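# Four arms sort stickered items into matching bins

## Task

Put every item into the container whose color matches the color of the sticker on that item.

## Robot and tools

Robots and cameras. There are four identical i2rt Big YAM arms, named arm1, arm2, arm3 and arm4. Each has six revolute joints, a two-finger gripper and a wrist camera (arm1_cam_wrist to arm4_cam_wrist). Four fixed room cameras are cam_room_a1, cam_room_a2, cam_room_b1 and cam_room_b2. Base feet (scene frame, metres, quaternion w,x,y,z): arm1 at (-0.644, +1.377, +0.914) q(+0.682, +0.007, +0.004, +0.731); arm2 at (-0.655, -0.555, +0.928) q(+0.747, +0.002, +0.000, -0.665); arm3 at (+0.651, -1.332, +0.868) q(+0.663, -0.004, -0.006, -0.748); arm4 at (+0.648, +0.477, +0.879) q(+0.687, +0.001, +0.003, +0.727). Each foot faces its own +x. Reach is roughly 1.0 m from the joint1 axis.

Frame. All poses share one scene frame: origin on the floor, +z up, lengths in metres, orientation as a quaternion [qw, qx, qy, qz]. The "hand" point lies between the finger pads, about 1 cm behind the tips. The fingers extend along the hand's +z and open and close along its y. Printed hand positions can be a little off, more so at long reach, and a hand often settles a centimetre or more from where it was sent.

move. Arguments: optional keys arm1, arm2, arm3, arm4 (one object per arm) and cameras. An arm not named keeps its previous command. Each arm object may hold:
- joints: absolute joint targets by name, in radians: joint1_rad (-2.879 to 2.879, base yaw, positive counter-clockwise seen from above, 0 points along the foot's +x), joint2_rad (0 to 3.141, shoulder; 0 is upper arm back and level, larger swings up then forward), joint3_rad (0 to 3.019, elbow; 0 folded, larger opens), joint4_rad (-1.692 to 1.57, hand pitch, positive tips fingers up), joint5_rad (-1.57 to 1.57, sideways swing, positive to the arm's right), joint6_rad (-2.094 to 2.094, roll, positive clockwise viewed from behind), and gripper_m (0 to 0.093, absolute fingertip gap in metres). Done tolerances: ±0.045, ±0.14, ±0.09, ±0.055, ±0.03, ±0.035 rad, gripper ±0.003 m.
- target: one list of seven numbers [x, y, z, qw, qx, qy, qz], an absolute hand pose in the scene frame (metres). The hand travels in a straight line from its current hand_target toward it. When target is given, joints may contain only gripper_m.
- speed: top path speed in m/s, 0.002 to 0.5, default 0.25; rotation is capped at double that value in rad/s. Only valid together with target.
All motions in one call start at once; all hand paths in one call finish together, paced by the slowest. Each path lasts 0.5 to 10 s and a call at most 15 s. Each control step clips the commanded pose to within 100 mm and 20 degrees of the measured hand, then solves inverse kinematics (position favoured). Paths do not avoid obstacles or other arms, and hands can lag, drift or overshoot the speed, especially when nearly straight. Joints move at different rates, so joint moves can sweep wide.
cameras: list of camera names, or "all"; omitted or null means all; [] means none. An unknown key or camera name makes the call invalid; an out-of-range value gets it refused. If a move or wait is refused or interrupted by a stop, the remaining move, wait and finished_scene calls in that reply are skipped.

Results. Per arm: joint_positions, Joint velocities (rad/s, gripper m/s; "within noise" means essentially still), joint torques (N m, arm joints only, offset and noisy; joints 3 and 4 flip sign beyond ±28), hand, hand_target, joint_status and hand_status. A "move" line lists each arm sent motion with "done" or its worst status. "pictures" gives image order. Arms listed "as last shown" were not commanded and repeat older values. Status words: off_target (stopped short, may still push); time_out (joints keep a nearby target and keep pushing; on_its_own lists those not there yet; send the reported position to relax); not_followed, "joint command not followed" or "pose unreachable" (a safety check held the arm back, often to avoid self or arm contact; gripper commands still run, and the arm may keep trying); limit_stop_at_motor_heat (resend the target after a heat stop). on_its_own "held at" shows a target, not a reading. MOTOR HOT warns of heat; OVER-TEMPERATURE FAULT means that arm went limp for 30 to 60 s or more.

Gripper. Closed on nothing it reads 0.000 to 0.002. Gripping a rigid part it reads up to 0.005 below the part width. Full force starts about 0.005 below the first-contact reading (deeper for soft, small or round items); soft items crush more with smaller targets. Release by commanding well above the reading. Force limit is about 50 to 64 N per pad.

wait: seconds (0 to 10) and optional cameras; commands nothing and returns the state.
zoom_image: camera (one name) and region [x0, y0, x1, y1] in pixels from the top-left, at most 504 by 504; only cameras in the latest images can be zoomed.
read_manual: optional section, only "licences"; returns URDF licence text.
finished_scene: scene, the current scene's integer number; ends it permanently, reports success and gives the next task. Objects must stay packed without help.

Cautions. Do not knock items off the work area or onto the floor, drop them, release them while moving, or slam. Never press two arms hard together; the clearance check can act late and lets fingers, gripper housings and wrist cameras touch. Arms do not stop on contact and keep pushing; prolonged pushing, stretching or holding loads heats motors. Loose objects may get brief random nudges. The simulation keeps running while you think, holding the last command.

Each tool is called by a JSON object that holds its "name" and its "arguments".

## Session

{"name": "move", "arguments": {"arm1": {"joints": {"joint1_rad": 1.7, "joint2_rad": 0.7, "joint3_rad": 1.25, "joint4_rad": -1.16, "joint5_rad": 0, "joint6_rad": 0, "gripper_m": 0.093}}, "arm2": {"joints": {"joint1_rad": -1.69, "joint2_rad": 0.7, "joint3_rad": 1.25, "joint4_rad": -1.16, "joint5_rad": 0, "joint6_rad": 0, "gripper_m": 0.093}}, "arm3": {"joints": {"joint1_rad": 1.69, "joint2_rad": 0.7, "joint3_rad": 1.25, "joint4_rad": -1.16, "joint5_rad": 0, "joint6_rad": 0, "gripper_m": 0.093}}, "arm4": {"joints": {"joint1_rad": -1.63, "joint2_rad": 0.7, "joint3_rad": 1.25, "joint4_rad": -1.16, "joint5_rad": 0, "joint6_rad": 0, "gripper_m": 0.093}}, "cameras": ["arm1_cam_wrist", "arm2_cam_wrist", "arm3_cam_wrist", "arm4_cam_wrist"]}}

Scene clock: 1.93 s.
Joint torques (N m): arm1=[-1.08 0.56 12.36 2.35 0.04 -0.03] | arm2=[0.32 -2.08 12.27 2.73 -0.07 0.2] | arm3=[2.08 -1.73 9.4 1.52 0.06 -0.12] | arm4=[0.91 -0.97 10.85 1.88 0.06 -0.08]
Motor temperatures (°C): arm1=[20 23 28 23 21 21 21] | arm2=[23 24 28 22 22 20 23] | arm3=[24 23 24 23 24 23 23] | arm4=[22 22 25 22 24 21 24]
Heat: arm1: hottest joint3_rad 28 °C; arm2: hottest joint3_rad 28 °C; arm3: hottest joint1_rad 24 °C; arm4: hottest joint3_rad 25 °C.
move: arm1 done; arm2 done; arm3 done; arm4 done
Joint velocities: within noise
arm1.joint_positions: joint1_rad=+1.694 joint2_rad=+0.707 joint3_rad=+1.230 joint4_rad=-1.179 joint5_rad=-0.001 joint6_rad=+0.008 gripper_m=+0.09306
arm1.joint_status: all done
arm1.hand: x=-0.9347 y=+1.3183 z=+1.3875 quat_wxyz=(+0.043, +0.890, +0.083, -0.446) (m; scene frame)
arm1.hand_target: x=-0.9335 y=+1.3168 z=+1.4037 quat_wxyz=(+0.044, +0.879, +0.089, -0.467) (m; scene frame)
arm1.hand_status: not commanded
arm2.joint_positions: joint1_rad=-1.686 joint2_rad=+0.700 joint3_rad=+1.231 joint4_rad=-1.169 joint5_rad=+0.002 joint6_rad=-0.015 gripper_m=+0.09310
arm2.joint_status: all done
arm2.hand: x=-0.9589 y=-0.5567 z=+1.4007 quat_wxyz=(+0.005, -0.894, -0.008, +0.449) (m; scene frame)
arm2.hand_target: x=-0.9591 y=-0.5557 z=+1.4128 quat_wxyz=(+0.002, -0.887, +0.000, +0.461) (m; scene frame)
arm2.hand_status: not commanded
arm3.joint_positions: joint1_rad=+1.679 joint2_rad=+0.706 joint3_rad=+1.243 joint4_rad=-1.158 joint5_rad=-0.001 joint6_rad=+0.007 gripper_m=+0.09307
arm3.joint_status: all done
arm3.hand: x=+0.9561 y=-1.3291 z=+1.3484 quat_wxyz=(-0.458, -0.005, -0.889, +0.007) (m; scene frame)
arm3.hand_target: x=+0.9536 y=-1.3259 z=+1.3530 quat_wxyz=(-0.463, +0.003, -0.887, +0.006) (m; scene frame)
arm3.hand_status: not commanded
arm4.joint_positions: joint1_rad=-1.628 joint2_rad=+0.698 joint3_rad=+1.216 joint4_rad=-1.176 joint5_rad=+0.001 joint6_rad=+0.014 gripper_m=+0.09310
arm4.joint_status: all done
arm4.hand: x=+0.9517 y=+0.4781 z=+1.3425 quat_wxyz=(-0.439, -0.006, -0.899, -0.001) (m; scene frame)
arm4.hand_target: x=+0.9533 y=+0.4777 z=+1.3627 quat_wxyz=(-0.460, +0.000, -0.888, +0.002) (m; scene frame)
arm4.hand_status: not commanded
pictures: arm1_cam_wrist, arm2_cam_wrist, arm3_cam_wrist, arm4_cam_wrist
Images, in order (width x height): arm1_cam_wrist 672x504, arm2_cam_wrist 672x504, arm3_cam_wrist 672x504, arm4_cam_wrist 672x504.

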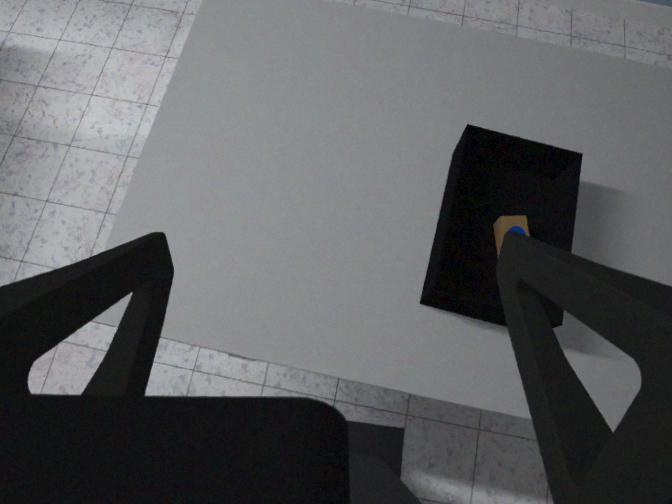

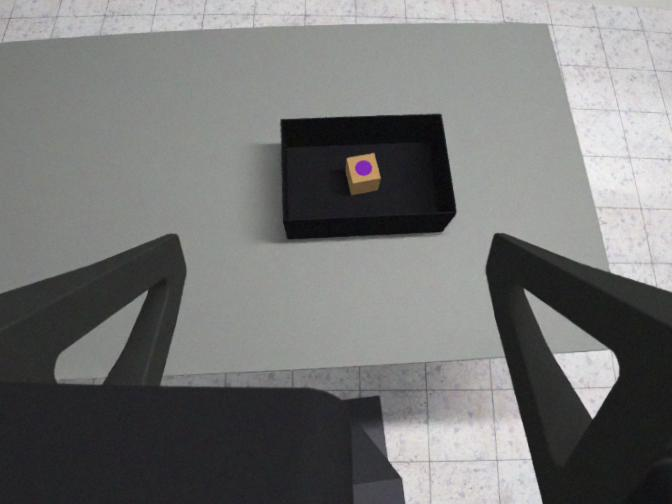

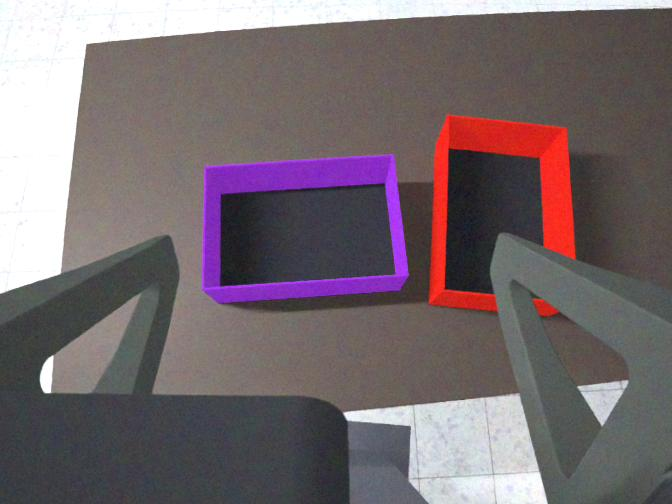

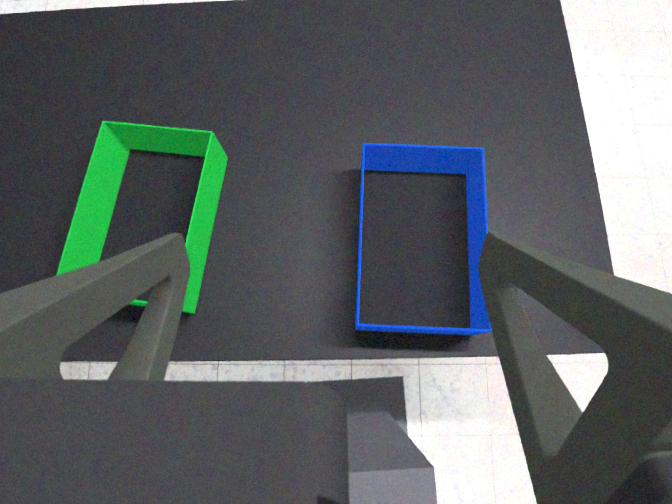

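{"name": "move", "arguments": {"arm1": {"target": [-1.18, 1.613, 0.93, 0.062, -0.9332, 0.1967, 0.2942], "speed": 0.5}, "arm2": {"target": [-1.258, -0.486, 0.93, 0.017, -0.9522, 0.0541, 0.3002], "speed": 0.5}, "arm3": {"joints": {"joint1_rad": -1.985, "joint2_rad": 0.74, "joint3_rad": 0.74, "joint4_rad": -0.9}}, "arm4": {"joints": {"joint1_rad": 0.9065, "joint2_rad": 0.74, "joint3_rad": 0.74, "joint4_rad": -0.9}}, "cameras": ["arm1_cam_wrist", "arm2_cam_wrist"]}}

Scene clock: 14.93 s.
Joint torques (N m): arm1=[-1.38 -13.63 12.23 1.92 0.1 0.11] | arm2=[0.03 -17.79 11.84 2.51 0.15 0.21] | arm3=[0.56 -3.9 9.52 1.74 -0.01 -0.11] | arm4=[1.08 -2.96 9.84 1.42 0.11 -0.1]
Motor temperatures (°C): arm1=[20 23 30 23 21 21 21] | arm2=[23 24 30 22 22 20 23] | arm3=[24 23 25 23 24 23 23] | arm4=[22 22 27 22 24 21 24]
Heat: arm1: hottest joint3_rad 30 °C; arm2: hottest joint3_rad 30 °C; arm3: hottest joint3_rad 25 °C; arm4: hottest joint3_rad 27 °C.
move: arm1 off_target; arm2 off_target; arm3 done; arm4 done
Joint velocities: within noise
arm1.joint_positions: joint1_rad=+1.094 joint2_rad=+1.820 joint3_rad=+0.974 joint4_rad=-0.204 joint5_rad=+0.003 joint6_rad=-0.008 gripper_m=+0.09306
arm1.joint_status: not commanded
arm1.hand: x=-1.1545 y=+1.5992 z=+0.9039 quat_wxyz=(-0.054, +0.945, -0.193, -0.259) (m; scene frame)
arm1.hand_target: x=-1.1784 y=+1.6124 z=+0.9312 quat_wxyz=(-0.062, +0.933, -0.197, -0.294) (m; scene frame)
arm1.hand_status: off_target (0.039 m and 4.4 deg from the pose sent, 0.597 m and 39.0 deg at the start)
arm2.joint_positions: joint1_rad=-1.794 joint2_rad=+1.855 joint3_rad=+1.029 joint4_rad=-0.192 joint5_rad=-0.008 joint6_rad=-0.014 gripper_m=+0.09310
arm2.joint_status: not commanded
arm2.hand: x=-1.2330 y=-0.4942 z=+0.9121 quat_wxyz=(+0.014, -0.961, +0.043, +0.272) (m; scene frame)
arm2.hand_target: x=-1.2565 y=-0.4860 z=+0.9308 quat_wxyz=(+0.017, -0.952, +0.054, +0.300) (m; scene frame)
arm2.hand_status: off_target (0.032 m and 3.6 deg from the pose sent, 0.562 m and 19.7 deg at the start)
arm3.joint_positions: joint1_rad=-1.976 joint2_rad=+0.749 joint3_rad=+0.741 joint4_rad=-0.912 joint5_rad=+0.001 joint6_rad=+0.005 gripper_m=+0.09307
arm3.joint_status: all done
arm3.hand: x=+0.3728 y=-1.1664 z=+1.1042 quat_wxyz=(+0.076, -0.915, +0.251, +0.306) (m; scene frame)
arm3.hand_target: x=+0.3732 y=-1.1632 z=+1.1084 quat_wxyz=(+0.081, -0.911, +0.252, +0.315) (m; scene frame)
arm3.hand_status: not commanded
arm4.joint_positions: joint1_rad=+0.906 joint2_rad=+0.746 joint3_rad=+0.730 joint4_rad=-0.914 joint5_rad=+0.000 joint6_rad=+0.013 gripper_m=+0.09310
arm4.joint_status: all done
arm4.hand: x=+0.3877 y=+0.6607 z=+1.1138 quat_wxyz=(-0.090, +0.903, -0.291, -0.303) (m; scene frame)
arm4.hand_target: x=+0.3842 y=+0.6628 z=+1.1231 quat_wxyz=(-0.096, +0.900, -0.283, -0.316) (m; scene frame)
arm4.hand_status: not commanded
pictures: arm1_cam_wrist, arm2_cam_wrist
Images, in order (width x height): arm1_cam_wrist 672x504, arm2_cam_wrist 672x504.

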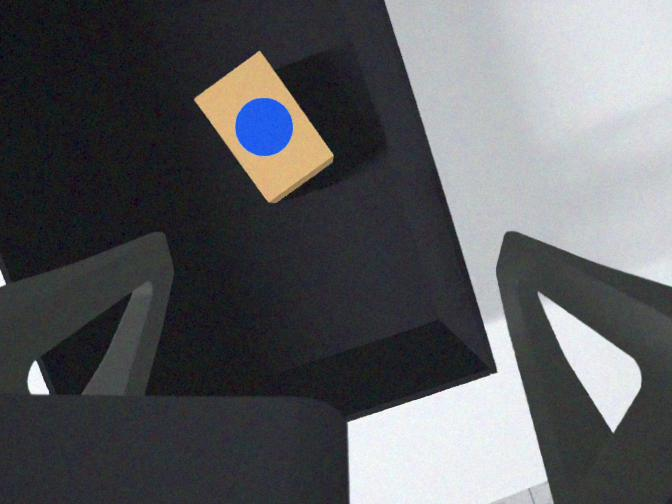

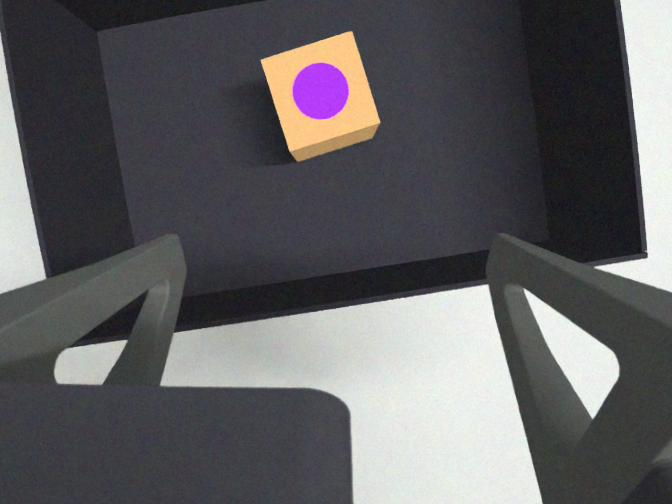

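{"name": "move", "arguments": {"arm1": {"target": [-1.234, 1.584, 0.87, -0.0353, -0.9471, -0.1121, 0.2986], "speed": 0.3}, "arm2": {"target": [-1.329, -0.492, 0.87, -0.034, -0.9476, -0.108, 0.2988], "speed": 0.3}, "cameras": ["arm1_cam_wrist", "arm2_cam_wrist"]}}

Scene clock: 31.73 s.
Joint torques (N m): arm1=[-2.9 -14.1 12.07 0.69 -0.28 -0.03] | arm2=[-0.03 -19.02 12.23 1.22 -0.37 -0.08] | arm3=[0.67 -3.9 9.54 1.73 -0.02 -0.11] | arm4=[0.73 -2.9 9.91 1.55 0.07 -0.08]
Motor temperatures (°C): arm1=[20 24 33 23 21 21 21] | arm2=[23 25 32 22 22 20 23] | arm3=[24 23 27 23 24 23 23] | arm4=[22 22 31 22 24 21 24]
Heat: arm1: hottest joint3_rad 33 °C; arm2: hottest joint3_rad 32 °C; arm3: hottest joint3_rad 27 °C; arm4: hottest joint3_rad 31 °C.
move: arm1 off_target; arm2 off_target
Joint velocities: within noise
arm1.joint_positions: joint1_rad=+1.080 joint2_rad=+2.031 joint3_rad=+1.161 joint4_rad=-0.239 joint5_rad=-0.357 joint6_rad=-0.568 gripper_m=+0.09306
arm1.joint_status: not commanded
arm1.hand: x=-1.2180 y=+1.5696 z=+0.8607 quat_wxyz=(+0.043, +0.950, +0.111, -0.288) (m; scene frame)
arm1.hand_target: x=-1.2332 y=+1.5838 z=+0.8707 quat_wxyz=(+0.035, +0.947, +0.112, -0.299) (m; scene frame)
arm1.hand_status: off_target (0.023 m and 1.6 deg from the pose sent, 0.088 m and 36.8 deg at the start)
arm2.joint_positions: joint1_rad=-1.825 joint2_rad=+2.087 joint3_rad=+1.269 joint4_rad=-0.177 joint5_rad=-0.210 joint6_rad=-0.293 gripper_m=+0.09310
arm2.joint_status: not commanded
arm2.hand: x=-1.3147 y=-0.4995 z=+0.8719 quat_wxyz=(-0.036, -0.949, -0.104, +0.297) (m; scene frame)
arm2.hand_target: x=-1.3282 y=-0.4920 z=+0.8704 quat_wxyz=(-0.034, -0.947, -0.108, +0.299) (m; scene frame)
arm2.hand_status: off_target (0.016 m and 0.6 deg from the pose sent, 0.105 m and 18.5 deg at the start)
arm3, arm4: as last shown
pictures: arm1_cam_wrist, arm2_cam_wrist
Images, in order (width x height): arm1_cam_wrist 672x504, arm2_cam_wrist 672x504.

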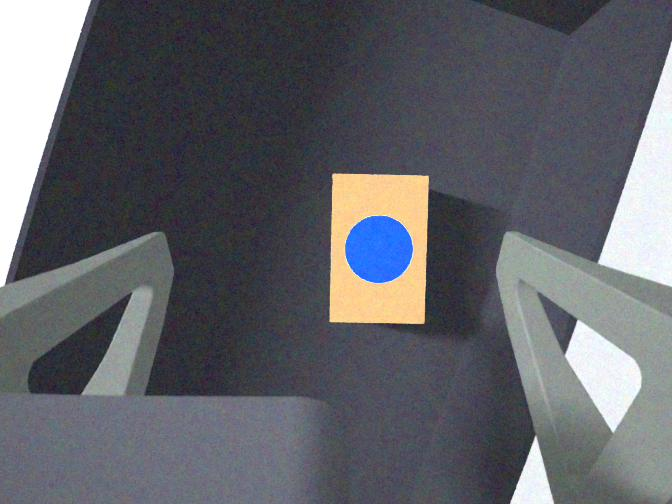

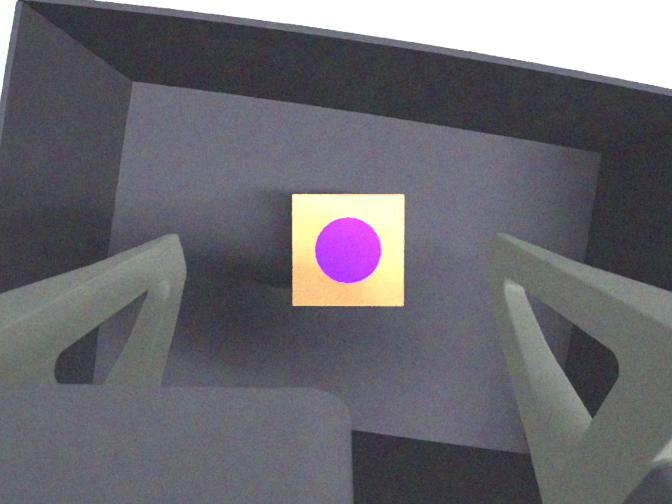

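{"name": "move", "arguments": {"arm1": {"target": [-1.233, 1.598, 0.80, -0.0353, -0.9471, -0.1121, 0.2986], "speed": 0.2, "joints": {"gripper_m": 0.078}}, "arm2": {"target": [-1.326, -0.49, 0.80, -0.034, -0.9476, -0.108, 0.2988], "speed": 0.2}, "cameras": []}}

{"name": "move", "arguments": {"arm1": {"target": [-1.233, 1.598, 0.752, -0.0353, -0.9471, -0.1121, 0.2986], "speed": 0.12}, "arm2": {"target": [-1.326, -0.49, 0.752, -0.034, -0.9476, -0.108, 0.2988], "speed": 0.12}, "cameras": ["arm1_cam_wrist", "arm2_cam_wrist"]}}

Scene clock: 46.10 s.
Joint torques (N m): arm1=[-2.49 -16.15 10.5 1.78 -0.14 -0.05] | arm2=[-0.21 -21.01 10.45 2.52 -0.36 -0.09] | arm3=[0.62 -3.84 9.54 1.7 -0.02 -0.11] | arm4=[1.32 -3.31 9.98 1.59 0.08 -0.08]
Motor temperatures (°C): arm1=[20 25 34 23 22 21 21] | arm2=[23 26 34 22 22 20 23] | arm3=[24 23 28 23 24 23 23] | arm4=[22 22 33 22 24 21 24]
Heat: arm1: hottest joint3_rad 34 °C; arm2: hottest joint3_rad 34 °C; arm3: hottest joint3_rad 28 °C; arm4: hottest joint3_rad 33 °C.
move: arm1 off_target; arm2 off_target
Joint velocities: within noise
arm1.joint_positions: joint1_rad=+1.053 joint2_rad=+2.187 joint3_rad=+1.183 joint4_rad=-0.150 joint5_rad=-0.373 joint6_rad=-0.593 gripper_m=+0.07803
arm1.joint_status: all done
arm1.hand: x=-1.2096 y=+1.5801 z=+0.7872 quat_wxyz=(+0.054, +0.954, +0.108, -0.274) (m; scene frame)
arm1.hand_target: x=-1.2316 y=+1.5977 z=+0.8011 quat_wxyz=(+0.035, +0.947, +0.112, -0.298) (m; scene frame)
arm1.hand_status: off_target (0.032 m and 3.7 deg from the pose sent, 0.069 m and 1.6 deg at the start)
arm2.joint_positions: joint1_rad=-1.829 joint2_rad=+2.237 joint3_rad=+1.276 joint4_rad=-0.078 joint5_rad=-0.212 joint6_rad=-0.297 gripper_m=+0.09310
arm2.joint_status: not commanded
arm2.hand: x=-1.3040 y=-0.4987 z=+0.7914 quat_wxyz=(-0.041, -0.955, -0.103, +0.276) (m; scene frame)
arm2.hand_target: x=-1.3249 y=-0.4900 z=+0.8009 quat_wxyz=(-0.034, -0.948, -0.108, +0.299) (m; scene frame)
arm2.hand_status: off_target (0.025 m and 2.9 deg from the pose sent, 0.073 m and 0.6 deg at the start)
arm3, arm4: as last shown
pictures: none
No camera images: "cameras" was empty.

Scene clock: 47.20 s.
Joint torques (N m): arm1=[-2.26 -16.5 9.11 1.87 -0.13 -0.08] | arm2=[-0.09 -20.6 9.76 2.59 -0.36 -0.08] | arm3=[0.67 -3.96 9.48 1.76 -0.02 -0.12] | arm4=[1.08 -3.55 9.96 1.48 0.06 -0.08]
Motor temperatures (°C): arm1=[20 25 33 23 22 21 21] | arm2=[23 26 34 22 22 20 23] | arm3=[24 23 28 23 24 23 23] | arm4=[22 22 33 22 24 21 24]
Heat: arm1: hottest joint3_rad 33 °C; arm2: hottest joint3_rad 34 °C; arm3: hottest joint3_rad 28 °C; arm4: hottest joint3_rad 33 °C.
move: arm1 off_target; arm2 off_target
Joint velocities: within noise
arm1.joint_positions: joint1_rad=+1.053 joint2_rad=+2.297 joint3_rad=+1.213 joint4_rad=-0.062 joint5_rad=-0.372 joint6_rad=-0.593 gripper_m=+0.07803
arm1.joint_status: not commanded
arm1.hand: x=-1.2133 y=+1.5819 z=+0.7409 quat_wxyz=(+0.052, +0.953, +0.109, -0.277) (m; scene frame)
arm1.hand_target: x=-1.2320 y=+1.5976 z=+0.7528 quat_wxyz=(+0.035, +0.947, +0.112, -0.298) (m; scene frame)
arm1.hand_status: off_target (0.028 m and 3.2 deg from the pose sent, 0.046 m and 3.7 deg at the start)
arm2.joint_positions: joint1_rad=-1.829 joint2_rad=+2.333 joint3_rad=+1.305 joint4_rad=-0.002 joint5_rad=-0.212 joint6_rad=-0.297 gripper_m=+0.09310
arm2.joint_status: not commanded
arm2.hand: x=-1.3073 y=-0.4981 z=+0.7499 quat_wxyz=(-0.040, -0.954, -0.103, +0.280) (m; scene frame)
arm2.hand_target: x=-1.3250 y=-0.4900 z=+0.7527 quat_wxyz=(-0.034, -0.948, -0.108, +0.299) (m; scene frame)
arm2.hand_status: off_target (0.020 m and 2.4 deg from the pose sent, 0.046 m and 2.9 deg at the start)
arm3, arm4: as last shown
pictures: arm1_cam_wrist, arm2_cam_wrist
Images, in order (width x height): arm1_cam_wrist 672x504, arm2_cam_wrist 672x504.

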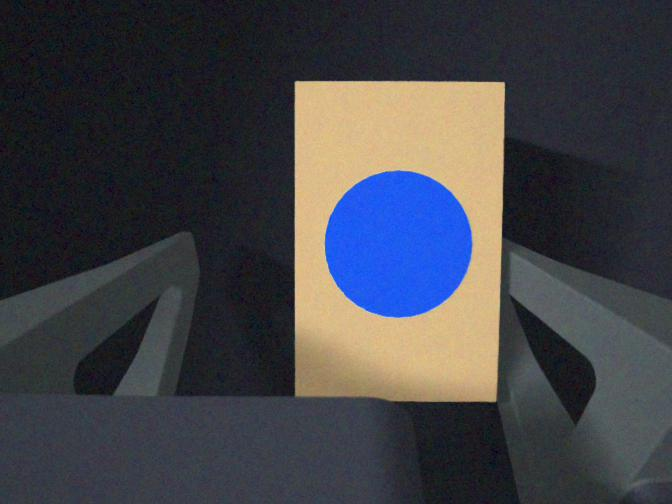

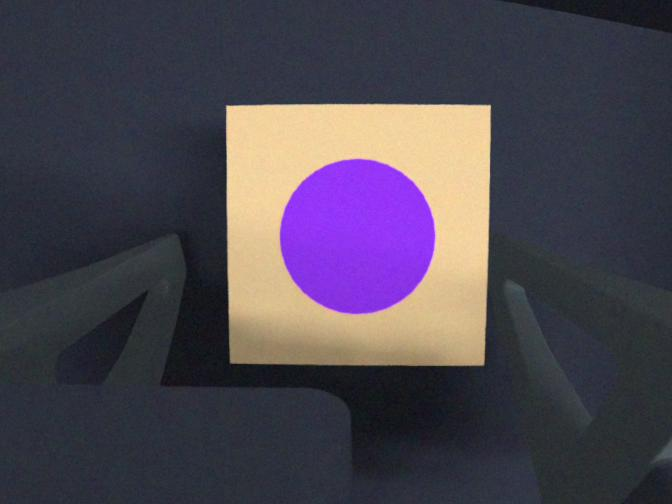

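{"name": "move", "arguments": {"arm1": {"joints": {"gripper_m": 0.034}}, "arm2": {"joints": {"gripper_m": 0.042}}, "cameras": []}}

{"name": "move", "arguments": {"arm1": {"target": [-1.17, 1.575, 0.95, -0.0353, -0.9471, -0.1121, 0.2986], "speed": 0.25}, "arm2": {"target": [-1.26, -0.49, 0.95, -0.034, -0.9476, -0.108, 0.2988], "speed": 0.25}, "cameras": ["arm1_cam_wrist", "arm2_cam_wrist"]}}

{"name": "move", "arguments": {"arm1": {"joints": {"joint1_rad": -2.2485, "joint2_rad": 0.74, "joint3_rad": 0.74, "joint4_rad": -0.9, "joint5_rad": 0, "joint6_rad": 0}}, "arm2": {"joints": {"joint1_rad": 0.917, "joint2_rad": 0.74, "joint3_rad": 0.74, "joint4_rad": -0.9, "joint5_rad": 0, "joint6_rad": 0}}, "cameras": ["arm1_cam_wrist", "arm2_cam_wrist"]}}

Scene clock: 61.13 s.
Joint torques (N m): arm1=[-1.96 -17.03 9.17 1.74 -0.19 -0.06] | arm2=[-0.09 -20.78 9.69 2.52 -0.3 -0.05] | arm3=[0.67 -3.72 9.51 1.74 -0.01 -0.11] | arm4=[1.14 -3.49 9.96 1.58 0.07 -0.08]
Motor temperatures (°C): arm1=[20 25 33 23 21 21 21] | arm2=[23 26 32 22 22 20 23] | arm3=[24 23 29 23 24 23 23] | arm4=[22 22 35 22 24 21 24]
Heat: arm1: hottest joint3_rad 33 °C; arm2: hottest joint3_rad 32 °C; arm3: hottest joint3_rad 29 °C; arm4: hottest joint3_rad 35 °C.
move: arm1 off_target; arm2 off_target
Joint velocities: within noise
arm1.joint_positions: joint1_rad=+1.053 joint2_rad=+2.297 joint3_rad=+1.214 joint4_rad=-0.061 joint5_rad=-0.372 joint6_rad=-0.593 gripper_m=+0.04359
arm1.joint_status: gripper_m off_target (ended at +0.04361, target +0.03400)
arm1.hand: x=-1.2138 y=+1.5822 z=+0.7412 quat_wxyz=(+0.051, +0.953, +0.109, -0.278) (m; scene frame)
arm1.hand_target: x=-1.2320 y=+1.5976 z=+0.7528 quat_wxyz=(+0.035, +0.947, +0.112, -0.298) (m; scene frame)
arm1.hand_status: not commanded
arm2.joint_positions: joint1_rad=-1.829 joint2_rad=+2.333 joint3_rad=+1.306 joint4_rad=-0.001 joint5_rad=-0.213 joint6_rad=-0.299 gripper_m=+0.05308
arm2.joint_status: gripper_m off_target (ended at +0.05311, target +0.04200)
arm2.hand: x=-1.3083 y=-0.4980 z=+0.7505 quat_wxyz=(-0.040, -0.953, -0.104, +0.281) (m; scene frame)
arm2.hand_target: x=-1.3252 y=-0.4899 z=+0.7528 quat_wxyz=(-0.034, -0.948, -0.108, +0.299) (m; scene frame)
arm2.hand_status: not commanded
arm3, arm4: as last shown
pictures: none
No camera images: "cameras" was empty.

Scene clock: 62.63 s.
Joint torques (N m): arm1=[-2.2 -12.75 8.91 0.75 -0.32 -0.06] | arm2=[-0.09 -18.26 8.31 1.42 -0.39 -0.1] | arm3=[0.73 -3.9 9.5 1.73 -0.01 -0.11] | arm4=[1.14 -3.49 9.85 1.55 0.09 -0.09]
Motor temperatures (°C): arm1=[20 25 33 23 22 21 21] | arm2=[23 26 32 22 22 20 23] | arm3=[24 23 29 23 24 23 23] | arm4=[22 22 35 22 24 21 24]
Heat: arm1: hottest joint3_rad 33 °C; arm2: hottest joint3_rad 32 °C; arm3: hottest joint3_rad 29 °C; arm4: hottest joint3_rad 35 °C.
move: arm1 done; arm2 off_target
Joint velocities: within noise
arm1.joint_positions: joint1_rad=+1.041 joint2_rad=+1.780 joint3_rad=+1.054 joint4_rad=-0.367 joint5_rad=-0.375 joint6_rad=-0.604 gripper_m=+0.04359
arm1.joint_status: not commanded
arm1.hand: x=-1.1728 y=+1.5702 z=+0.9484 quat_wxyz=(+0.036, +0.947, +0.113, -0.300) (m; scene frame)
arm1.hand_target: x=-1.1701 y=+1.5750 z=+0.9501 quat_wxyz=(+0.035, +0.947, +0.112, -0.299) (m; scene frame)
arm1.hand_status: done (0.006 m and 0.2 deg from the pose sent, 0.213 m and 3.1 deg at the start)
arm2.joint_positions: joint1_rad=-1.849 joint2_rad=+1.838 joint3_rad=+1.131 joint4_rad=-0.264 joint5_rad=-0.223 joint6_rad=-0.314 gripper_m=+0.05308
arm2.joint_status: not commanded
arm2.hand: x=-1.2675 y=-0.4939 z=+0.9575 quat_wxyz=(-0.033, -0.944, -0.106, +0.309) (m; scene frame)
arm2.hand_target: x=-1.2601 y=-0.4901 z=+0.9501 quat_wxyz=(-0.034, -0.948, -0.108, +0.299) (m; scene frame)
arm2.hand_status: off_target (0.011 m and 1.3 deg from the pose sent, 0.206 m and 2.3 deg at the start)
arm3, arm4: as last shown
pictures: arm1_cam_wrist, arm2_cam_wrist
Images, in order (width x height): arm1_cam_wrist 672x504, arm2_cam_wrist 672x504.

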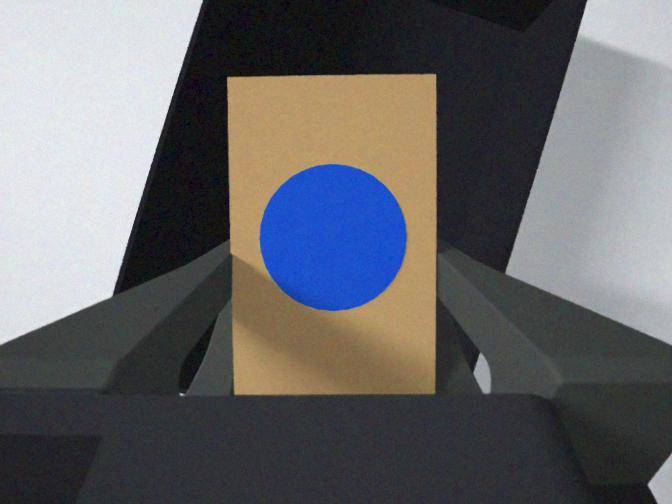

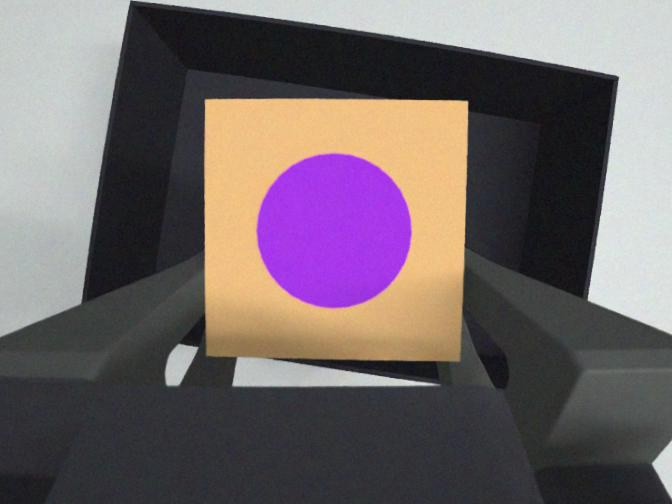

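Scene clock: 65.37 s.
Joint torques (N m): arm1=[-2.08 -0.85 12.07 1.02 -0.06 0.11] | arm2=[0.73 -4.19 10.66 1.54 0.1 0.22] | arm3=[0.73 -3.9 9.51 1.72 -0.02 -0.12] | arm4=[0.73 -3.43 9.95 1.4 0.08 -0.09]
Motor temperatures (°C): arm1=[20 25 33 23 21 21 21] | arm2=[23 26 32 22 22 20 23] | arm3=[24 23 29 23 24 23 23] | arm4=[22 22 35 22 24 21 24]
Heat: arm1: hottest joint3_rad 33 °C; arm2: hottest joint3_rad 32 °C; arm3: hottest joint3_rad 29 °C; arm4: hottest joint3_rad 35 °C.
move: arm1 done; arm2 done
Joint velocities: within noise
arm1.joint_positions: joint1_rad=-2.244 joint2_rad=+0.745 joint3_rad=+0.736 joint4_rad=-0.891 joint5_rad=+0.002 joint6_rad=-0.007 gripper_m=+0.04372
arm1.joint_status: all done
arm1.hand: x=-0.3736 y=+1.1918 z=+1.1505 quat_wxyz=(-0.306, -0.278, -0.905, +0.101) (m; scene frame)
arm1.hand_target: x=-0.3755 y=+1.1917 z=+1.1528 quat_wxyz=(-0.307, -0.283, -0.903, +0.100) (m; scene frame)
arm1.hand_status: not commanded
arm2.joint_positions: joint1_rad=+0.914 joint2_rad=+0.745 joint3_rad=+0.753 joint4_rad=-0.888 joint5_rad=-0.002 joint6_rad=-0.015 gripper_m=+0.05311
arm2.joint_status: all done
arm2.hand: x=-0.3742 y=-0.7246 z=+1.1786 quat_wxyz=(-0.326, -0.244, -0.909, +0.090) (m; scene frame)
arm2.hand_target: x=-0.3785 y=-0.7215 z=+1.1715 quat_wxyz=(-0.318, -0.251, -0.910, +0.086) (m; scene frame)
arm2.hand_status: not commanded
arm3, arm4: as last shown
pictures: arm1_cam_wrist, arm2_cam_wrist
Images, in order (width x height): arm1_cam_wrist 672x504, arm2_cam_wrist 672x504.

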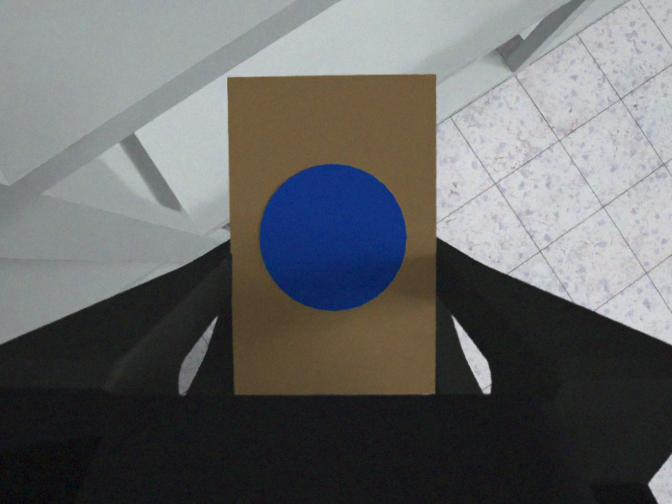

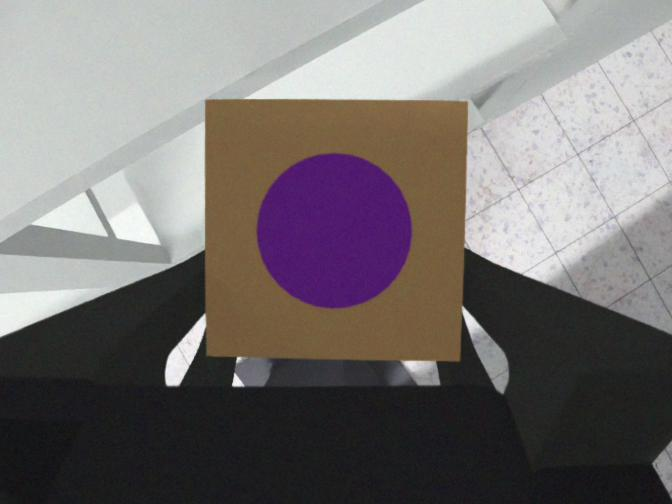

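{"name": "move", "arguments": {"arm1": {"target": [0.009, 0.922, 1.10, 0.2869, 0.2856, 0.9099, -0.0901], "speed": 0.45}, "arm2": {"target": [0.005, -0.948, 1.10, 0.2899, 0.2528, 0.9196, -0.0797], "speed": 0.45}, "cameras": []}}

{"name": "move", "arguments": {"arm1": {"target": [0.009, 0.922, 1.01, 0.2869, 0.2856, 0.9099, -0.0901], "speed": 0.1}, "arm2": {"target": [0.005, -0.948, 1.01, 0.2899, 0.2528, 0.9196, -0.0797], "speed": 0.1}, "cameras": []}}

{"name": "move", "arguments": {"arm1": {"target": [0.009, 0.922, 0.985, 0.2869, 0.2856, 0.9099, -0.0901], "speed": 0.06}, "arm2": {"target": [0.005, -0.948, 0.985, 0.2899, 0.2528, 0.9196, -0.0797], "speed": 0.06}, "cameras": ["arm1_cam_wrist", "arm2_cam_wrist"]}}

Scene clock: 79.90 s.
Joint torques (N m): arm1=[-2.49 -20.01 17.63 1.03 -0.02 0.13] | arm2=[1.2 -22.95 16.81 1.28 0.13 0.22] | arm3=[0.67 -3.84 9.51 1.72 -0.01 -0.11] | arm4=[0.67 -3.14 9.91 1.51 0.07 -0.05]
Motor temperatures (°C): arm1=[20 25 33 23 21 21 22] | arm2=[23 26 34 22 22 20 24] | arm3=[24 23 29 23 24 23 23] | arm4=[22 22 36 22 24 21 24]
Heat: arm1: hottest joint3_rad 33 °C; arm2: hottest joint3_rad 34 °C; arm3: hottest joint3_rad 29 °C; arm4: hottest joint3_rad 36 °C.
move: arm1 off_target; arm2 off_target
Joint velocities: within noise
arm1.joint_positions: joint1_rad=-2.244 joint2_rad=+2.087 joint3_rad=+1.928 joint4_rad=-0.851 joint5_rad=-0.006 joint6_rad=-0.007 gripper_m=+0.04372
arm1.joint_status: not commanded
arm1.hand: x=-0.0026 y=+0.9364 z=+1.0603 quat_wxyz=(-0.257, -0.282, -0.921, +0.082) (m; scene frame)
arm1.hand_target: x=+0.0069 y=+0.9235 z=+1.1001 quat_wxyz=(-0.287, -0.285, -0.910, +0.090) (m; scene frame)
arm1.hand_status: off_target (0.044 m and 3.8 deg from the pose sent, 0.471 m and 2.8 deg at the start)
arm2.joint_positions: joint1_rad=+0.914 joint2_rad=+2.016 joint3_rad=+1.779 joint4_rad=-0.767 joint5_rad=+0.000 joint6_rad=-0.015 gripper_m=+0.05311
arm2.joint_status: not commanded
arm2.hand: x=-0.0125 y=-0.9412 z=+1.0741 quat_wxyz=(-0.269, -0.249, -0.927, +0.075) (m; scene frame)
arm2.hand_target: x=+0.0034 y=-0.9470 z=+1.1002 quat_wxyz=(-0.291, -0.253, -0.919, +0.080) (m; scene frame)
arm2.hand_status: off_target (0.032 m and 2.6 deg from the pose sent, 0.447 m and 4.6 deg at the start)
arm3, arm4: as last shown
pictures: none
No camera images: "cameras" was empty.

Scene clock: 81.63 s.
Joint torques (N m): arm1=[-2.32 -19.49 11.66 2.06 -0.02 0.1] | arm2=[1.26 -22.89 10.55 2.8 0.14 0.2] | arm3=[0.56 -3.84 9.51 1.72 -0.02 -0.11] | arm4=[1.14 -3.37 9.87 1.5 0.07 -0.1]
Motor temperatures (°C): arm1=[20 25 33 23 21 21 22] | arm2=[23 26 34 22 22 20 24] | arm3=[24 23 29 23 24 23 23] | arm4=[22 22 36 22 24 21 24]
Heat: arm1: hottest joint3_rad 33 °C; arm2: hottest joint3_rad 34 °C; arm3: hottest joint3_rad 29 °C; arm4: hottest joint3_rad 36 °C.
move: arm1 done; arm2 off_target
Joint velocities: within noise
arm1.joint_positions: joint1_rad=-2.244 joint2_rad=+2.131 joint3_rad=+1.855 joint4_rad=-0.682 joint5_rad=-0.006 joint6_rad=-0.005 gripper_m=+0.04372
arm1.joint_status: not commanded
arm1.hand: x=+0.0079 y=+0.9289 z=+1.0127 quat_wxyz=(-0.281, -0.280, -0.914, +0.089) (m; scene frame)
arm1.hand_target: x=+0.0089 y=+0.9221 z=+1.0101 quat_wxyz=(-0.287, -0.286, -0.910, +0.090) (m; scene frame)
arm1.hand_status: done (0.007 m and 1.0 deg from the pose sent, 0.054 m and 3.8 deg at the start)
arm2.joint_positions: joint1_rad=+0.914 joint2_rad=+2.079 joint3_rad=+1.728 joint4_rad=-0.607 joint5_rad=+0.000 joint6_rad=-0.014 gripper_m=+0.05311
arm2.joint_status: not commanded
arm2.hand: x=+0.0014 y=-0.9493 z=+1.0236 quat_wxyz=(-0.290, -0.248, -0.921, +0.081) (m; scene frame)
arm2.hand_target: x=+0.0047 y=-0.9478 z=+1.0102 quat_wxyz=(-0.290, -0.253, -0.920, +0.080) (m; scene frame)
arm2.hand_status: off_target (0.014 m and 0.5 deg from the pose sent, 0.067 m and 2.6 deg at the start)
arm3.joint_positions: joint1_rad=-1.976 joint2_rad=+0.749 joint3_rad=+0.741 joint4_rad=-0.912 joint5_rad=+0.001 joint6_rad=+0.005 gripper_m=+0.09307
arm3.joint_status: not commanded
arm3.hand: x=+0.3728 y=-1.1664 z=+1.1042 quat_wxyz=(+0.076, -0.915, +0.251, +0.306) (m; scene frame)
arm3.hand_target: x=+0.3732 y=-1.1632 z=+1.1084 quat_wxyz=(+0.081, -0.911, +0.252, +0.315) (m; scene frame)
arm3.hand_status: not commanded
arm4.joint_positions: joint1_rad=+0.906 joint2_rad=+0.746 joint3_rad=+0.730 joint4_rad=-0.914 joint5_rad=+0.000 joint6_rad=+0.013 gripper_m=+0.09310
arm4.joint_status: not commanded
arm4.hand: x=+0.3877 y=+0.6607 z=+1.1138 quat_wxyz=(-0.090, +0.903, -0.291, -0.303) (m; scene frame)
arm4.hand_target: x=+0.3842 y=+0.6628 z=+1.1231 quat_wxyz=(-0.096, +0.900, -0.283, -0.316) (m; scene frame)
arm4.hand_status: not commanded
pictures: none
No camera images: "cameras" was empty.

Scene clock: 82.60 s.
Joint torques (N m): arm1=[-2.26 -18.26 10 2.06 -0.01 0.1] | arm2=[1.2 -20.54 9.43 2.84 0.14 0.19] | arm3=[0.62 -3.84 9.54 1.74 -0.01 -0.11] | arm4=[0.85 -3.31 9.84 1.44 0.1 -0.09]
Motor temperatures (°C): arm1=[20 25 33 23 21 21 22] | arm2=[23 26 34 22 22 20 24] | arm3=[24 23 29 23 24 23 23] | arm4=[22 22 36 22 24 21 24]
Heat: arm1: hottest joint3_rad 33 °C; arm2: hottest joint3_rad 34 °C; arm3: hottest joint3_rad 29 °C; arm4: hottest joint3_rad 36 °C.
move: arm1 off_target; arm2 off_target
Joint velocities: within noise
arm1.joint_positions: joint1_rad=-2.244 joint2_rad=+2.131 joint3_rad=+1.839 joint4_rad=-0.629 joint5_rad=-0.006 joint6_rad=-0.004 gripper_m=+0.04372
arm1.joint_status: not commanded
arm1.hand: x=+0.0126 y=+0.9256 z=+1.0123 quat_wxyz=(-0.298, -0.279, -0.908, +0.094) (m; scene frame)
arm1.hand_target: x=+0.0083 y=+0.9226 z=+0.9854 quat_wxyz=(-0.287, -0.286, -0.910, +0.090) (m; scene frame)
arm1.hand_status: off_target (0.028 m and 1.6 deg from the pose sent, 0.029 m and 1.0 deg at the start)
arm2.joint_positions: joint1_rad=+0.914 joint2_rad=+2.080 joint3_rad=+1.712 joint4_rad=-0.553 joint5_rad=+0.000 joint6_rad=-0.013 gripper_m=+0.05311
arm2.joint_status: not commanded
arm2.hand: x=+0.0058 y=-0.9519 z=+1.0228 quat_wxyz=(-0.307, -0.247, -0.915, +0.086) (m; scene frame)
arm2.hand_target: x=+0.0036 y=-0.9472 z=+0.9858 quat_wxyz=(-0.290, -0.253, -0.920, +0.080) (m; scene frame)
arm2.hand_status: off_target (0.038 m and 2.3 deg from the pose sent, 0.039 m and 0.6 deg at the start)
arm3, arm4: as last shown
pictures: arm1_cam_wrist, arm2_cam_wrist
Images, in order (width x height): arm1_cam_wrist 672x504, arm2_cam_wrist 672x504.

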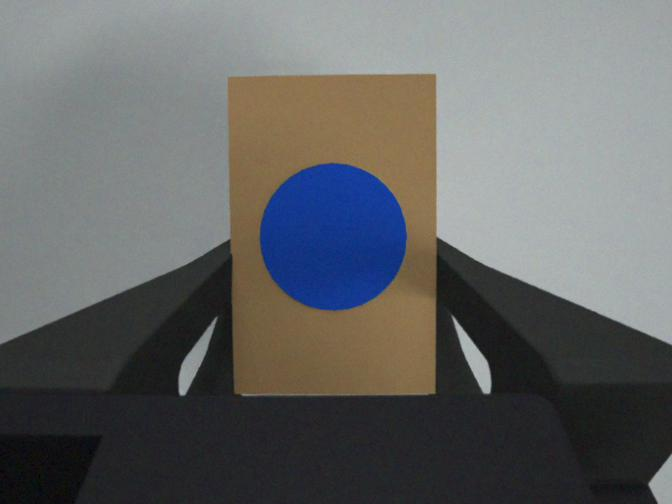

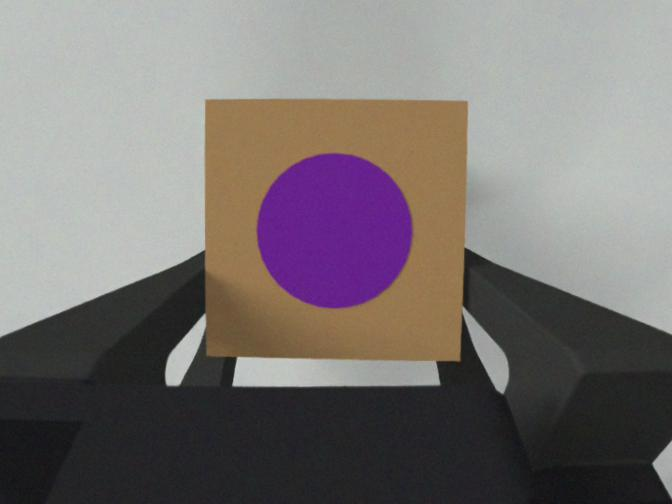

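{"name": "move", "arguments": {"arm1": {"joints": {"gripper_m": 0.093}}, "arm2": {"joints": {"gripper_m": 0.093}}, "cameras": []}}

{"name": "move", "arguments": {"arm1": {"target": [-0.3, 1.136, 1.13, 0.2869, 0.2856, 0.9099, -0.0901], "speed": 0.4}, "arm2": {"target": [-0.3, -0.763, 1.13, 0.2899, 0.2528, 0.9196, -0.0797], "speed": 0.4}, "arm3": {"target": [0.02, -0.987, 1.125, 0.0745, -0.9239, 0.2364, 0.2913], "speed": 0.4}, "arm4": {"target": [0.075, 0.897, 1.115, 0.0937, -0.9063, 0.2971, 0.2858], "speed": 0.4}, "cameras": ["arm3_cam_wrist", "arm4_cam_wrist"]}}

Scene clock: 88.27 s.
Joint torques (N m): arm1=[-1.55 -18.02 10.81 1.77 -0.06 0.02] | arm2=[1.14 -21.3 9.42 2.77 0.15 0.19] | arm3=[0.62 -3.9 9.47 1.73 -0.01 -0.1] | arm4=[1.08 -3.19 9.95 1.47 0.1 -0.07]
Motor temperatures (°C): arm1=[20 25 34 23 21 21 22] | arm2=[23 26 34 22 22 20 24] | arm3=[24 23 30 23 24 23 23] | arm4=[22 22 36 22 24 21 24]
Heat: arm1: hottest joint3_rad 34 °C; arm2: hottest joint3_rad 34 °C; arm3: hottest joint3_rad 30 °C; arm4: hottest joint3_rad 36 °C.
move: arm1 done; arm2 done
Joint velocities: within noise
arm1.joint_positions: joint1_rad=-2.250 joint2_rad=+2.137 joint3_rad=+1.831 joint4_rad=-0.624 joint5_rad=-0.005 joint6_rad=+0.001 gripper_m=+0.09297
arm1.joint_status: all done
arm1.hand: x=+0.0081 y=+0.9226 z=+1.0036 quat_wxyz=(-0.294, -0.285, -0.908, +0.093) (m; scene frame)
arm1.hand_target: x=+0.0082 y=+0.9225 z=+0.9854 quat_wxyz=(-0.287, -0.286, -0.910, +0.090) (m; scene frame)
arm1.hand_status: not commanded
arm2.joint_positions: joint1_rad=+0.914 joint2_rad=+2.087 joint3_rad=+1.712 joint4_rad=-0.552 joint5_rad=+0.001 joint6_rad=-0.013 gripper_m=+0.09293
arm2.joint_status: all done
arm2.hand: x=+0.0057 y=-0.9519 z=+1.0175 quat_wxyz=(-0.304, -0.247, -0.916, +0.085) (m; scene frame)
arm2.hand_target: x=+0.0035 y=-0.9472 z=+0.9857 quat_wxyz=(-0.290, -0.253, -0.920, +0.080) (m; scene frame)
arm2.hand_status: not commanded
arm3, arm4: as last shown
pictures: none
No camera images: "cameras" was empty.

Scene clock: 90.07 s.
Joint torques (N m): arm1=[-2.49 -3.72 11.51 0.84 -0.04 -0.07] | arm2=[1.61 -6.77 10.26 1.4 0.14 0.19] | arm3=[2.55 -22.01 14.15 0.75 0.11 -0.09] | arm4=[0.5 -20.13 12.89 0.55 0.23 -0.05]
Motor temperatures (°C): arm1=[20 25 34 23 21 21 22] | arm2=[23 26 33 22 22 20 24] | arm3=[24 23 30 23 24 23 23] | arm4=[22 22 36 22 24 21 24]
Heat: arm1: hottest joint3_rad 34 °C; arm2: hottest joint3_rad 33 °C; arm3: hottest joint3_rad 30 °C; arm4: hottest joint3_rad 36 °C.
move: arm1 done; arm2 off_target; arm3 off_target; arm4 off_target
Joint velocities: within noise
arm1.joint_positions: joint1_rad=-2.250 joint2_rad=+1.056 joint3_rad=+0.872 joint4_rad=-0.742 joint5_rad=-0.010 joint6_rad=+0.004 gripper_m=+0.09297
arm1.joint_status: not commanded
arm1.hand: x=-0.2971 y=+1.1382 z=+1.1352 quat_wxyz=(-0.297, -0.285, -0.907, +0.091) (m; scene frame)
arm1.hand_target: x=-0.3000 y=+1.1360 z=+1.1302 quat_wxyz=(-0.287, -0.286, -0.910, +0.090) (m; scene frame)
arm1.hand_status: done (0.006 m and 1.2 deg from the pose sent, 0.396 m and 0.9 deg at the start)
arm2.joint_positions: joint1_rad=+0.922 joint2_rad=+1.053 joint3_rad=+0.841 joint4_rad=-0.704 joint5_rad=+0.008 joint6_rad=-0.003 gripper_m=+0.09293
arm2.joint_status: not commanded
arm2.hand: x=-0.2973 y=-0.7687 z=+1.1456 quat_wxyz=(-0.310, -0.249, -0.914, +0.087) (m; scene frame)
arm2.hand_target: x=-0.3003 y=-0.7629 z=+1.1304 quat_wxyz=(-0.290, -0.253, -0.920, +0.080) (m; scene frame)
arm2.hand_status: off_target (0.017 m and 2.5 deg from the pose sent, 0.377 m and 1.9 deg at the start)
arm3.joint_positions: joint1_rad=-1.956 joint2_rad=+1.851 joint3_rad=+1.758 joint4_rad=-0.910 joint5_rad=+0.012 joint6_rad=+0.005 gripper_m=+0.09307
arm3.joint_status: not commanded
arm3.hand: x=+0.0360 y=-0.9849 z=+1.0948 quat_wxyz=(+0.069, -0.929, +0.246, +0.268) (m; scene frame)
arm3.hand_target: x=+0.0215 y=-0.9878 z=+1.1251 quat_wxyz=(+0.074, -0.924, +0.237, +0.292) (m; scene frame)
arm3.hand_status: off_target (0.034 m and 3.1 deg from the pose sent, 0.396 m and 2.6 deg at the start)
arm4.joint_positions: joint1_rad=+0.893 joint2_rad=+1.834 joint3_rad=+1.681 joint4_rad=-0.842 joint5_rad=+0.004 joint6_rad=+0.011 gripper_m=+0.09310
arm4.joint_status: not commanded
arm4.hand: x=+0.0824 y=+0.8848 z=+1.0940 quat_wxyz=(-0.085, +0.911, -0.299, -0.272) (m; scene frame)
arm4.hand_target: x=+0.0760 y=+0.8964 z=+1.1149 quat_wxyz=(-0.094, +0.906, -0.297, -0.286) (m; scene frame)
arm4.hand_status: off_target (0.025 m and 2.0 deg from the pose sent, 0.392 m and 2.2 deg at the start)
pictures: arm3_cam_wrist, arm4_cam_wrist
Images, in order (width x height): arm3_cam_wrist 672x504, arm4_cam_wrist 672x504.

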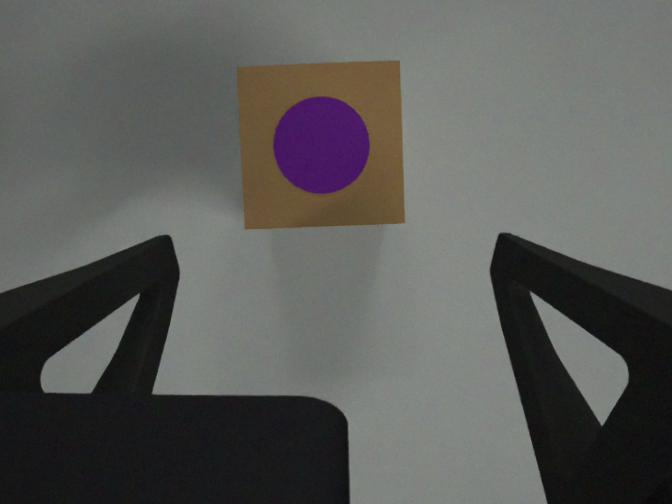

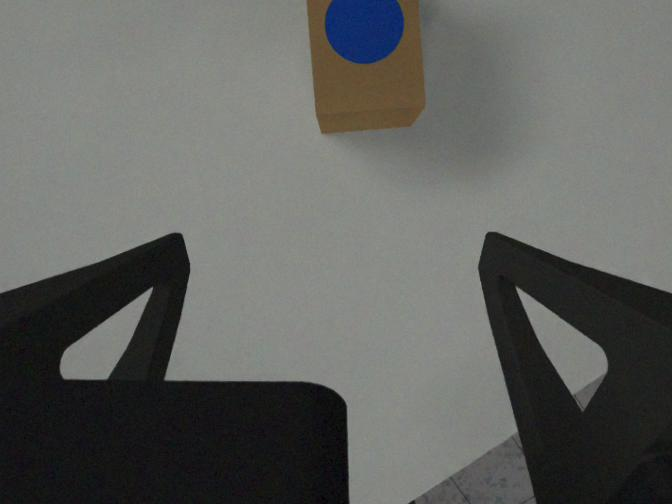

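{"name": "move", "arguments": {"arm3": {"target": [-0.024, -0.972, 1.035, 0.0745, -0.9239, 0.2364, 0.2913], "speed": 0.15}, "arm4": {"target": [0.002, 0.957, 1.025, 0.0901, -0.9099, 0.2856, 0.2869], "speed": 0.15}, "cameras": ["arm3_cam_wrist", "arm4_cam_wrist"]}}

{"name": "move", "arguments": {"arm3": {"joints": {"gripper_m": 0.042}}, "arm4": {"joints": {"gripper_m": 0.034}}, "cameras": ["arm3_cam_wrist", "arm4_cam_wrist"]}}

Scene clock: 104.67 s.
Joint torques (N m): arm1=[-3.08 -3.25 11.38 0.92 -0.02 -0.11] | arm2=[1.61 -6.83 10.26 1.4 0.15 0.19] | arm3=[2.61 -21.83 13.6 1.61 0.12 -0.04] | arm4=[0.67 -22.83 12.66 1.29 -0.05 -0.1]
Motor temperatures (°C): arm1=[20 25 34 23 21 21 22] | arm2=[23 26 32 22 22 20 23] | arm3=[24 24 31 23 24 23 23] | arm4=[22 22 36 22 24 21 24]
Heat: arm1: hottest joint3_rad 34 °C; arm2: hottest joint3_rad 32 °C; arm3: hottest joint3_rad 31 °C; arm4: hottest joint3_rad 36 °C.
move: arm3 off_target; arm4 off_target
Joint velocities: within noise
arm1, arm2: as last shown
arm1.joint_positions: joint1_rad=-2.250 joint2_rad=+1.056 joint3_rad=+0.872 joint4_rad=-0.742 joint5_rad=-0.010 joint6_rad=+0.003 gripper_m=+0.09297
arm3.joint_positions: joint1_rad=-1.945 joint2_rad=+1.988 joint3_rad=+1.771 joint4_rad=-0.779 joint5_rad=+0.018 joint6_rad=+0.007 gripper_m=+0.09304
arm3.joint_status: not commanded
arm3.hand: x=-0.0022 y=-0.9727 z=+1.0221 quat_wxyz=(+0.071, -0.929, +0.243, +0.271) (m; scene frame)
arm3.hand_target: x=-0.0227 y=-0.9728 z=+1.0354 quat_wxyz=(+0.074, -0.924, +0.236, +0.292) (m; scene frame)
arm3.hand_status: off_target (0.025 m and 2.6 deg from the pose sent, 0.086 m and 3.1 deg at the start)
arm4.joint_positions: joint1_rad=+0.881 joint2_rad=+2.123 joint3_rad=+1.930 joint4_rad=-0.804 joint5_rad=-0.009 joint6_rad=-0.015 gripper_m=+0.09310
arm4.joint_status: not commanded
arm4.hand: x=+0.0137 y=+0.9424 z=+1.0180 quat_wxyz=(-0.084, +0.914, -0.291, -0.271) (m; scene frame)
arm4.hand_target: x=+0.0031 y=+0.9564 z=+1.0253 quat_wxyz=(-0.090, +0.910, -0.286, -0.287) (m; scene frame)
arm4.hand_status: off_target (0.020 m and 2.1 deg from the pose sent, 0.128 m and 2.4 deg at the start)
pictures: arm3_cam_wrist, arm4_cam_wrist
Images, in order (width x height): arm3_cam_wrist 672x504, arm4_cam_wrist 672x504.

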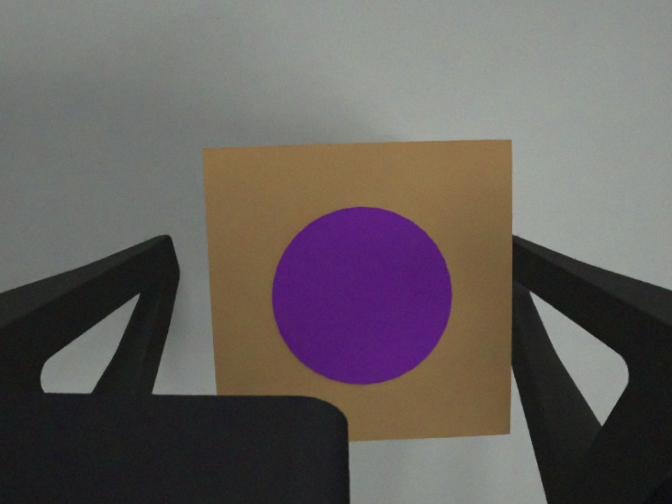

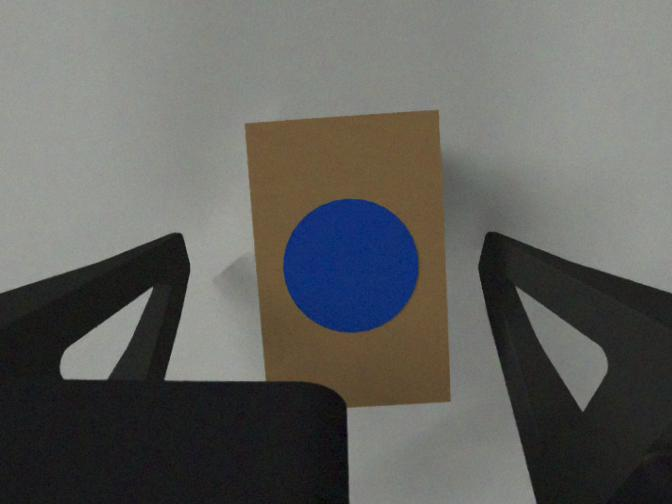

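Scene clock: 105.30 s.
Joint torques (N m): arm1=[-2.73 -4.19 11.48 0.92 -0.07 -0.04] | arm2=[1.44 -6.59 10.3 1.39 0.16 0.19] | arm3=[2.37 -21.71 13.55 1.63 0.11 -0.04] | arm4=[0.38 -22.71 12.66 1.35 -0.03 -0.1]
Motor temperatures (°C): arm1=[20 25 34 23 21 21 22] | arm2=[23 26 32 22 22 20 23] | arm3=[24 24 31 23 24 23 23] | arm4=[22 22 36 22 24 21 24]
Heat: arm1: hottest joint3_rad 34 °C; arm2: hottest joint3_rad 32 °C; arm3: hottest joint3_rad 31 °C; arm4: hottest joint3_rad 36 °C.
move: arm3 off_target; arm4 off_target
Joint velocities: within noise
arm1, arm2: as last shown
arm3.joint_positions: joint1_rad=-1.945 joint2_rad=+1.989 joint3_rad=+1.771 joint4_rad=-0.779 joint5_rad=+0.018 joint6_rad=+0.007 gripper_m=+0.05300
arm3.joint_status: gripper_m off_target (ended at +0.05302, target +0.04200)
arm3.hand: x=-0.0024 y=-0.9729 z=+1.0218 quat_wxyz=(+0.071, -0.929, +0.243, +0.271) (m; scene frame)
arm3.hand_target: x=-0.0228 y=-0.9730 z=+1.0351 quat_wxyz=(+0.074, -0.924, +0.236, +0.291) (m; scene frame)
arm3.hand_status: not commanded
arm4.joint_positions: joint1_rad=+0.881 joint2_rad=+2.123 joint3_rad=+1.930 joint4_rad=-0.804 joint5_rad=-0.010 joint6_rad=-0.017 gripper_m=+0.04435
arm4.joint_status: gripper_m off_target (ended at +0.04438, target +0.03400)
arm4.hand: x=+0.0136 y=+0.9423 z=+1.0182 quat_wxyz=(-0.084, +0.914, -0.290, -0.272) (m; scene frame)
arm4.hand_target: x=+0.0031 y=+0.9562 z=+1.0252 quat_wxyz=(-0.090, +0.910, -0.286, -0.287) (m; scene frame)
arm4.hand_status: not commanded
pictures: arm3_cam_wrist, arm4_cam_wrist
Images, in order (width x height): arm3_cam_wrist 672x504, arm4_cam_wrist 672x504.

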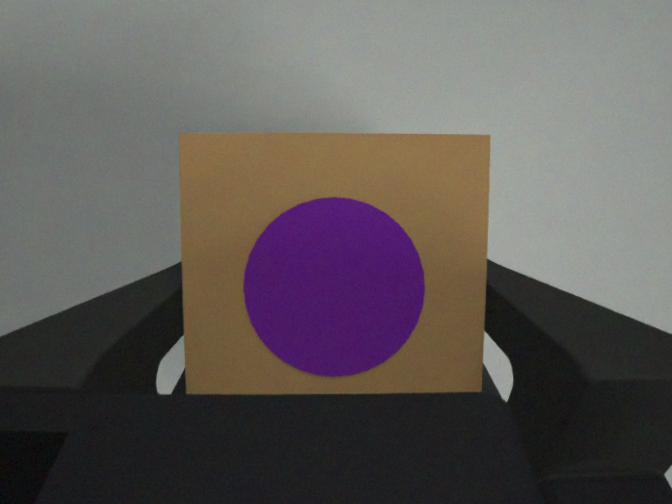

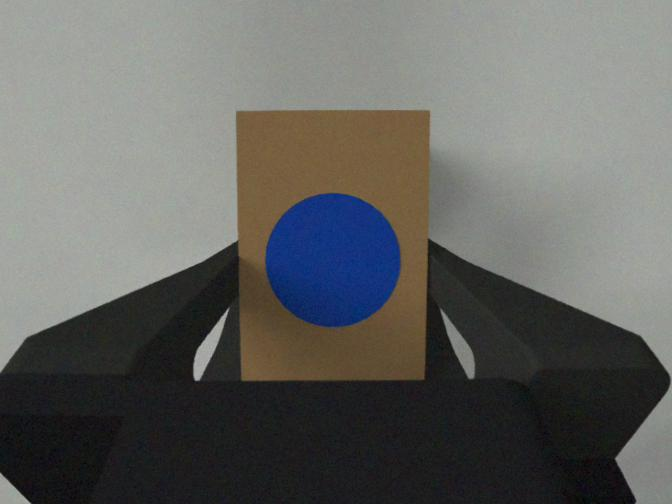

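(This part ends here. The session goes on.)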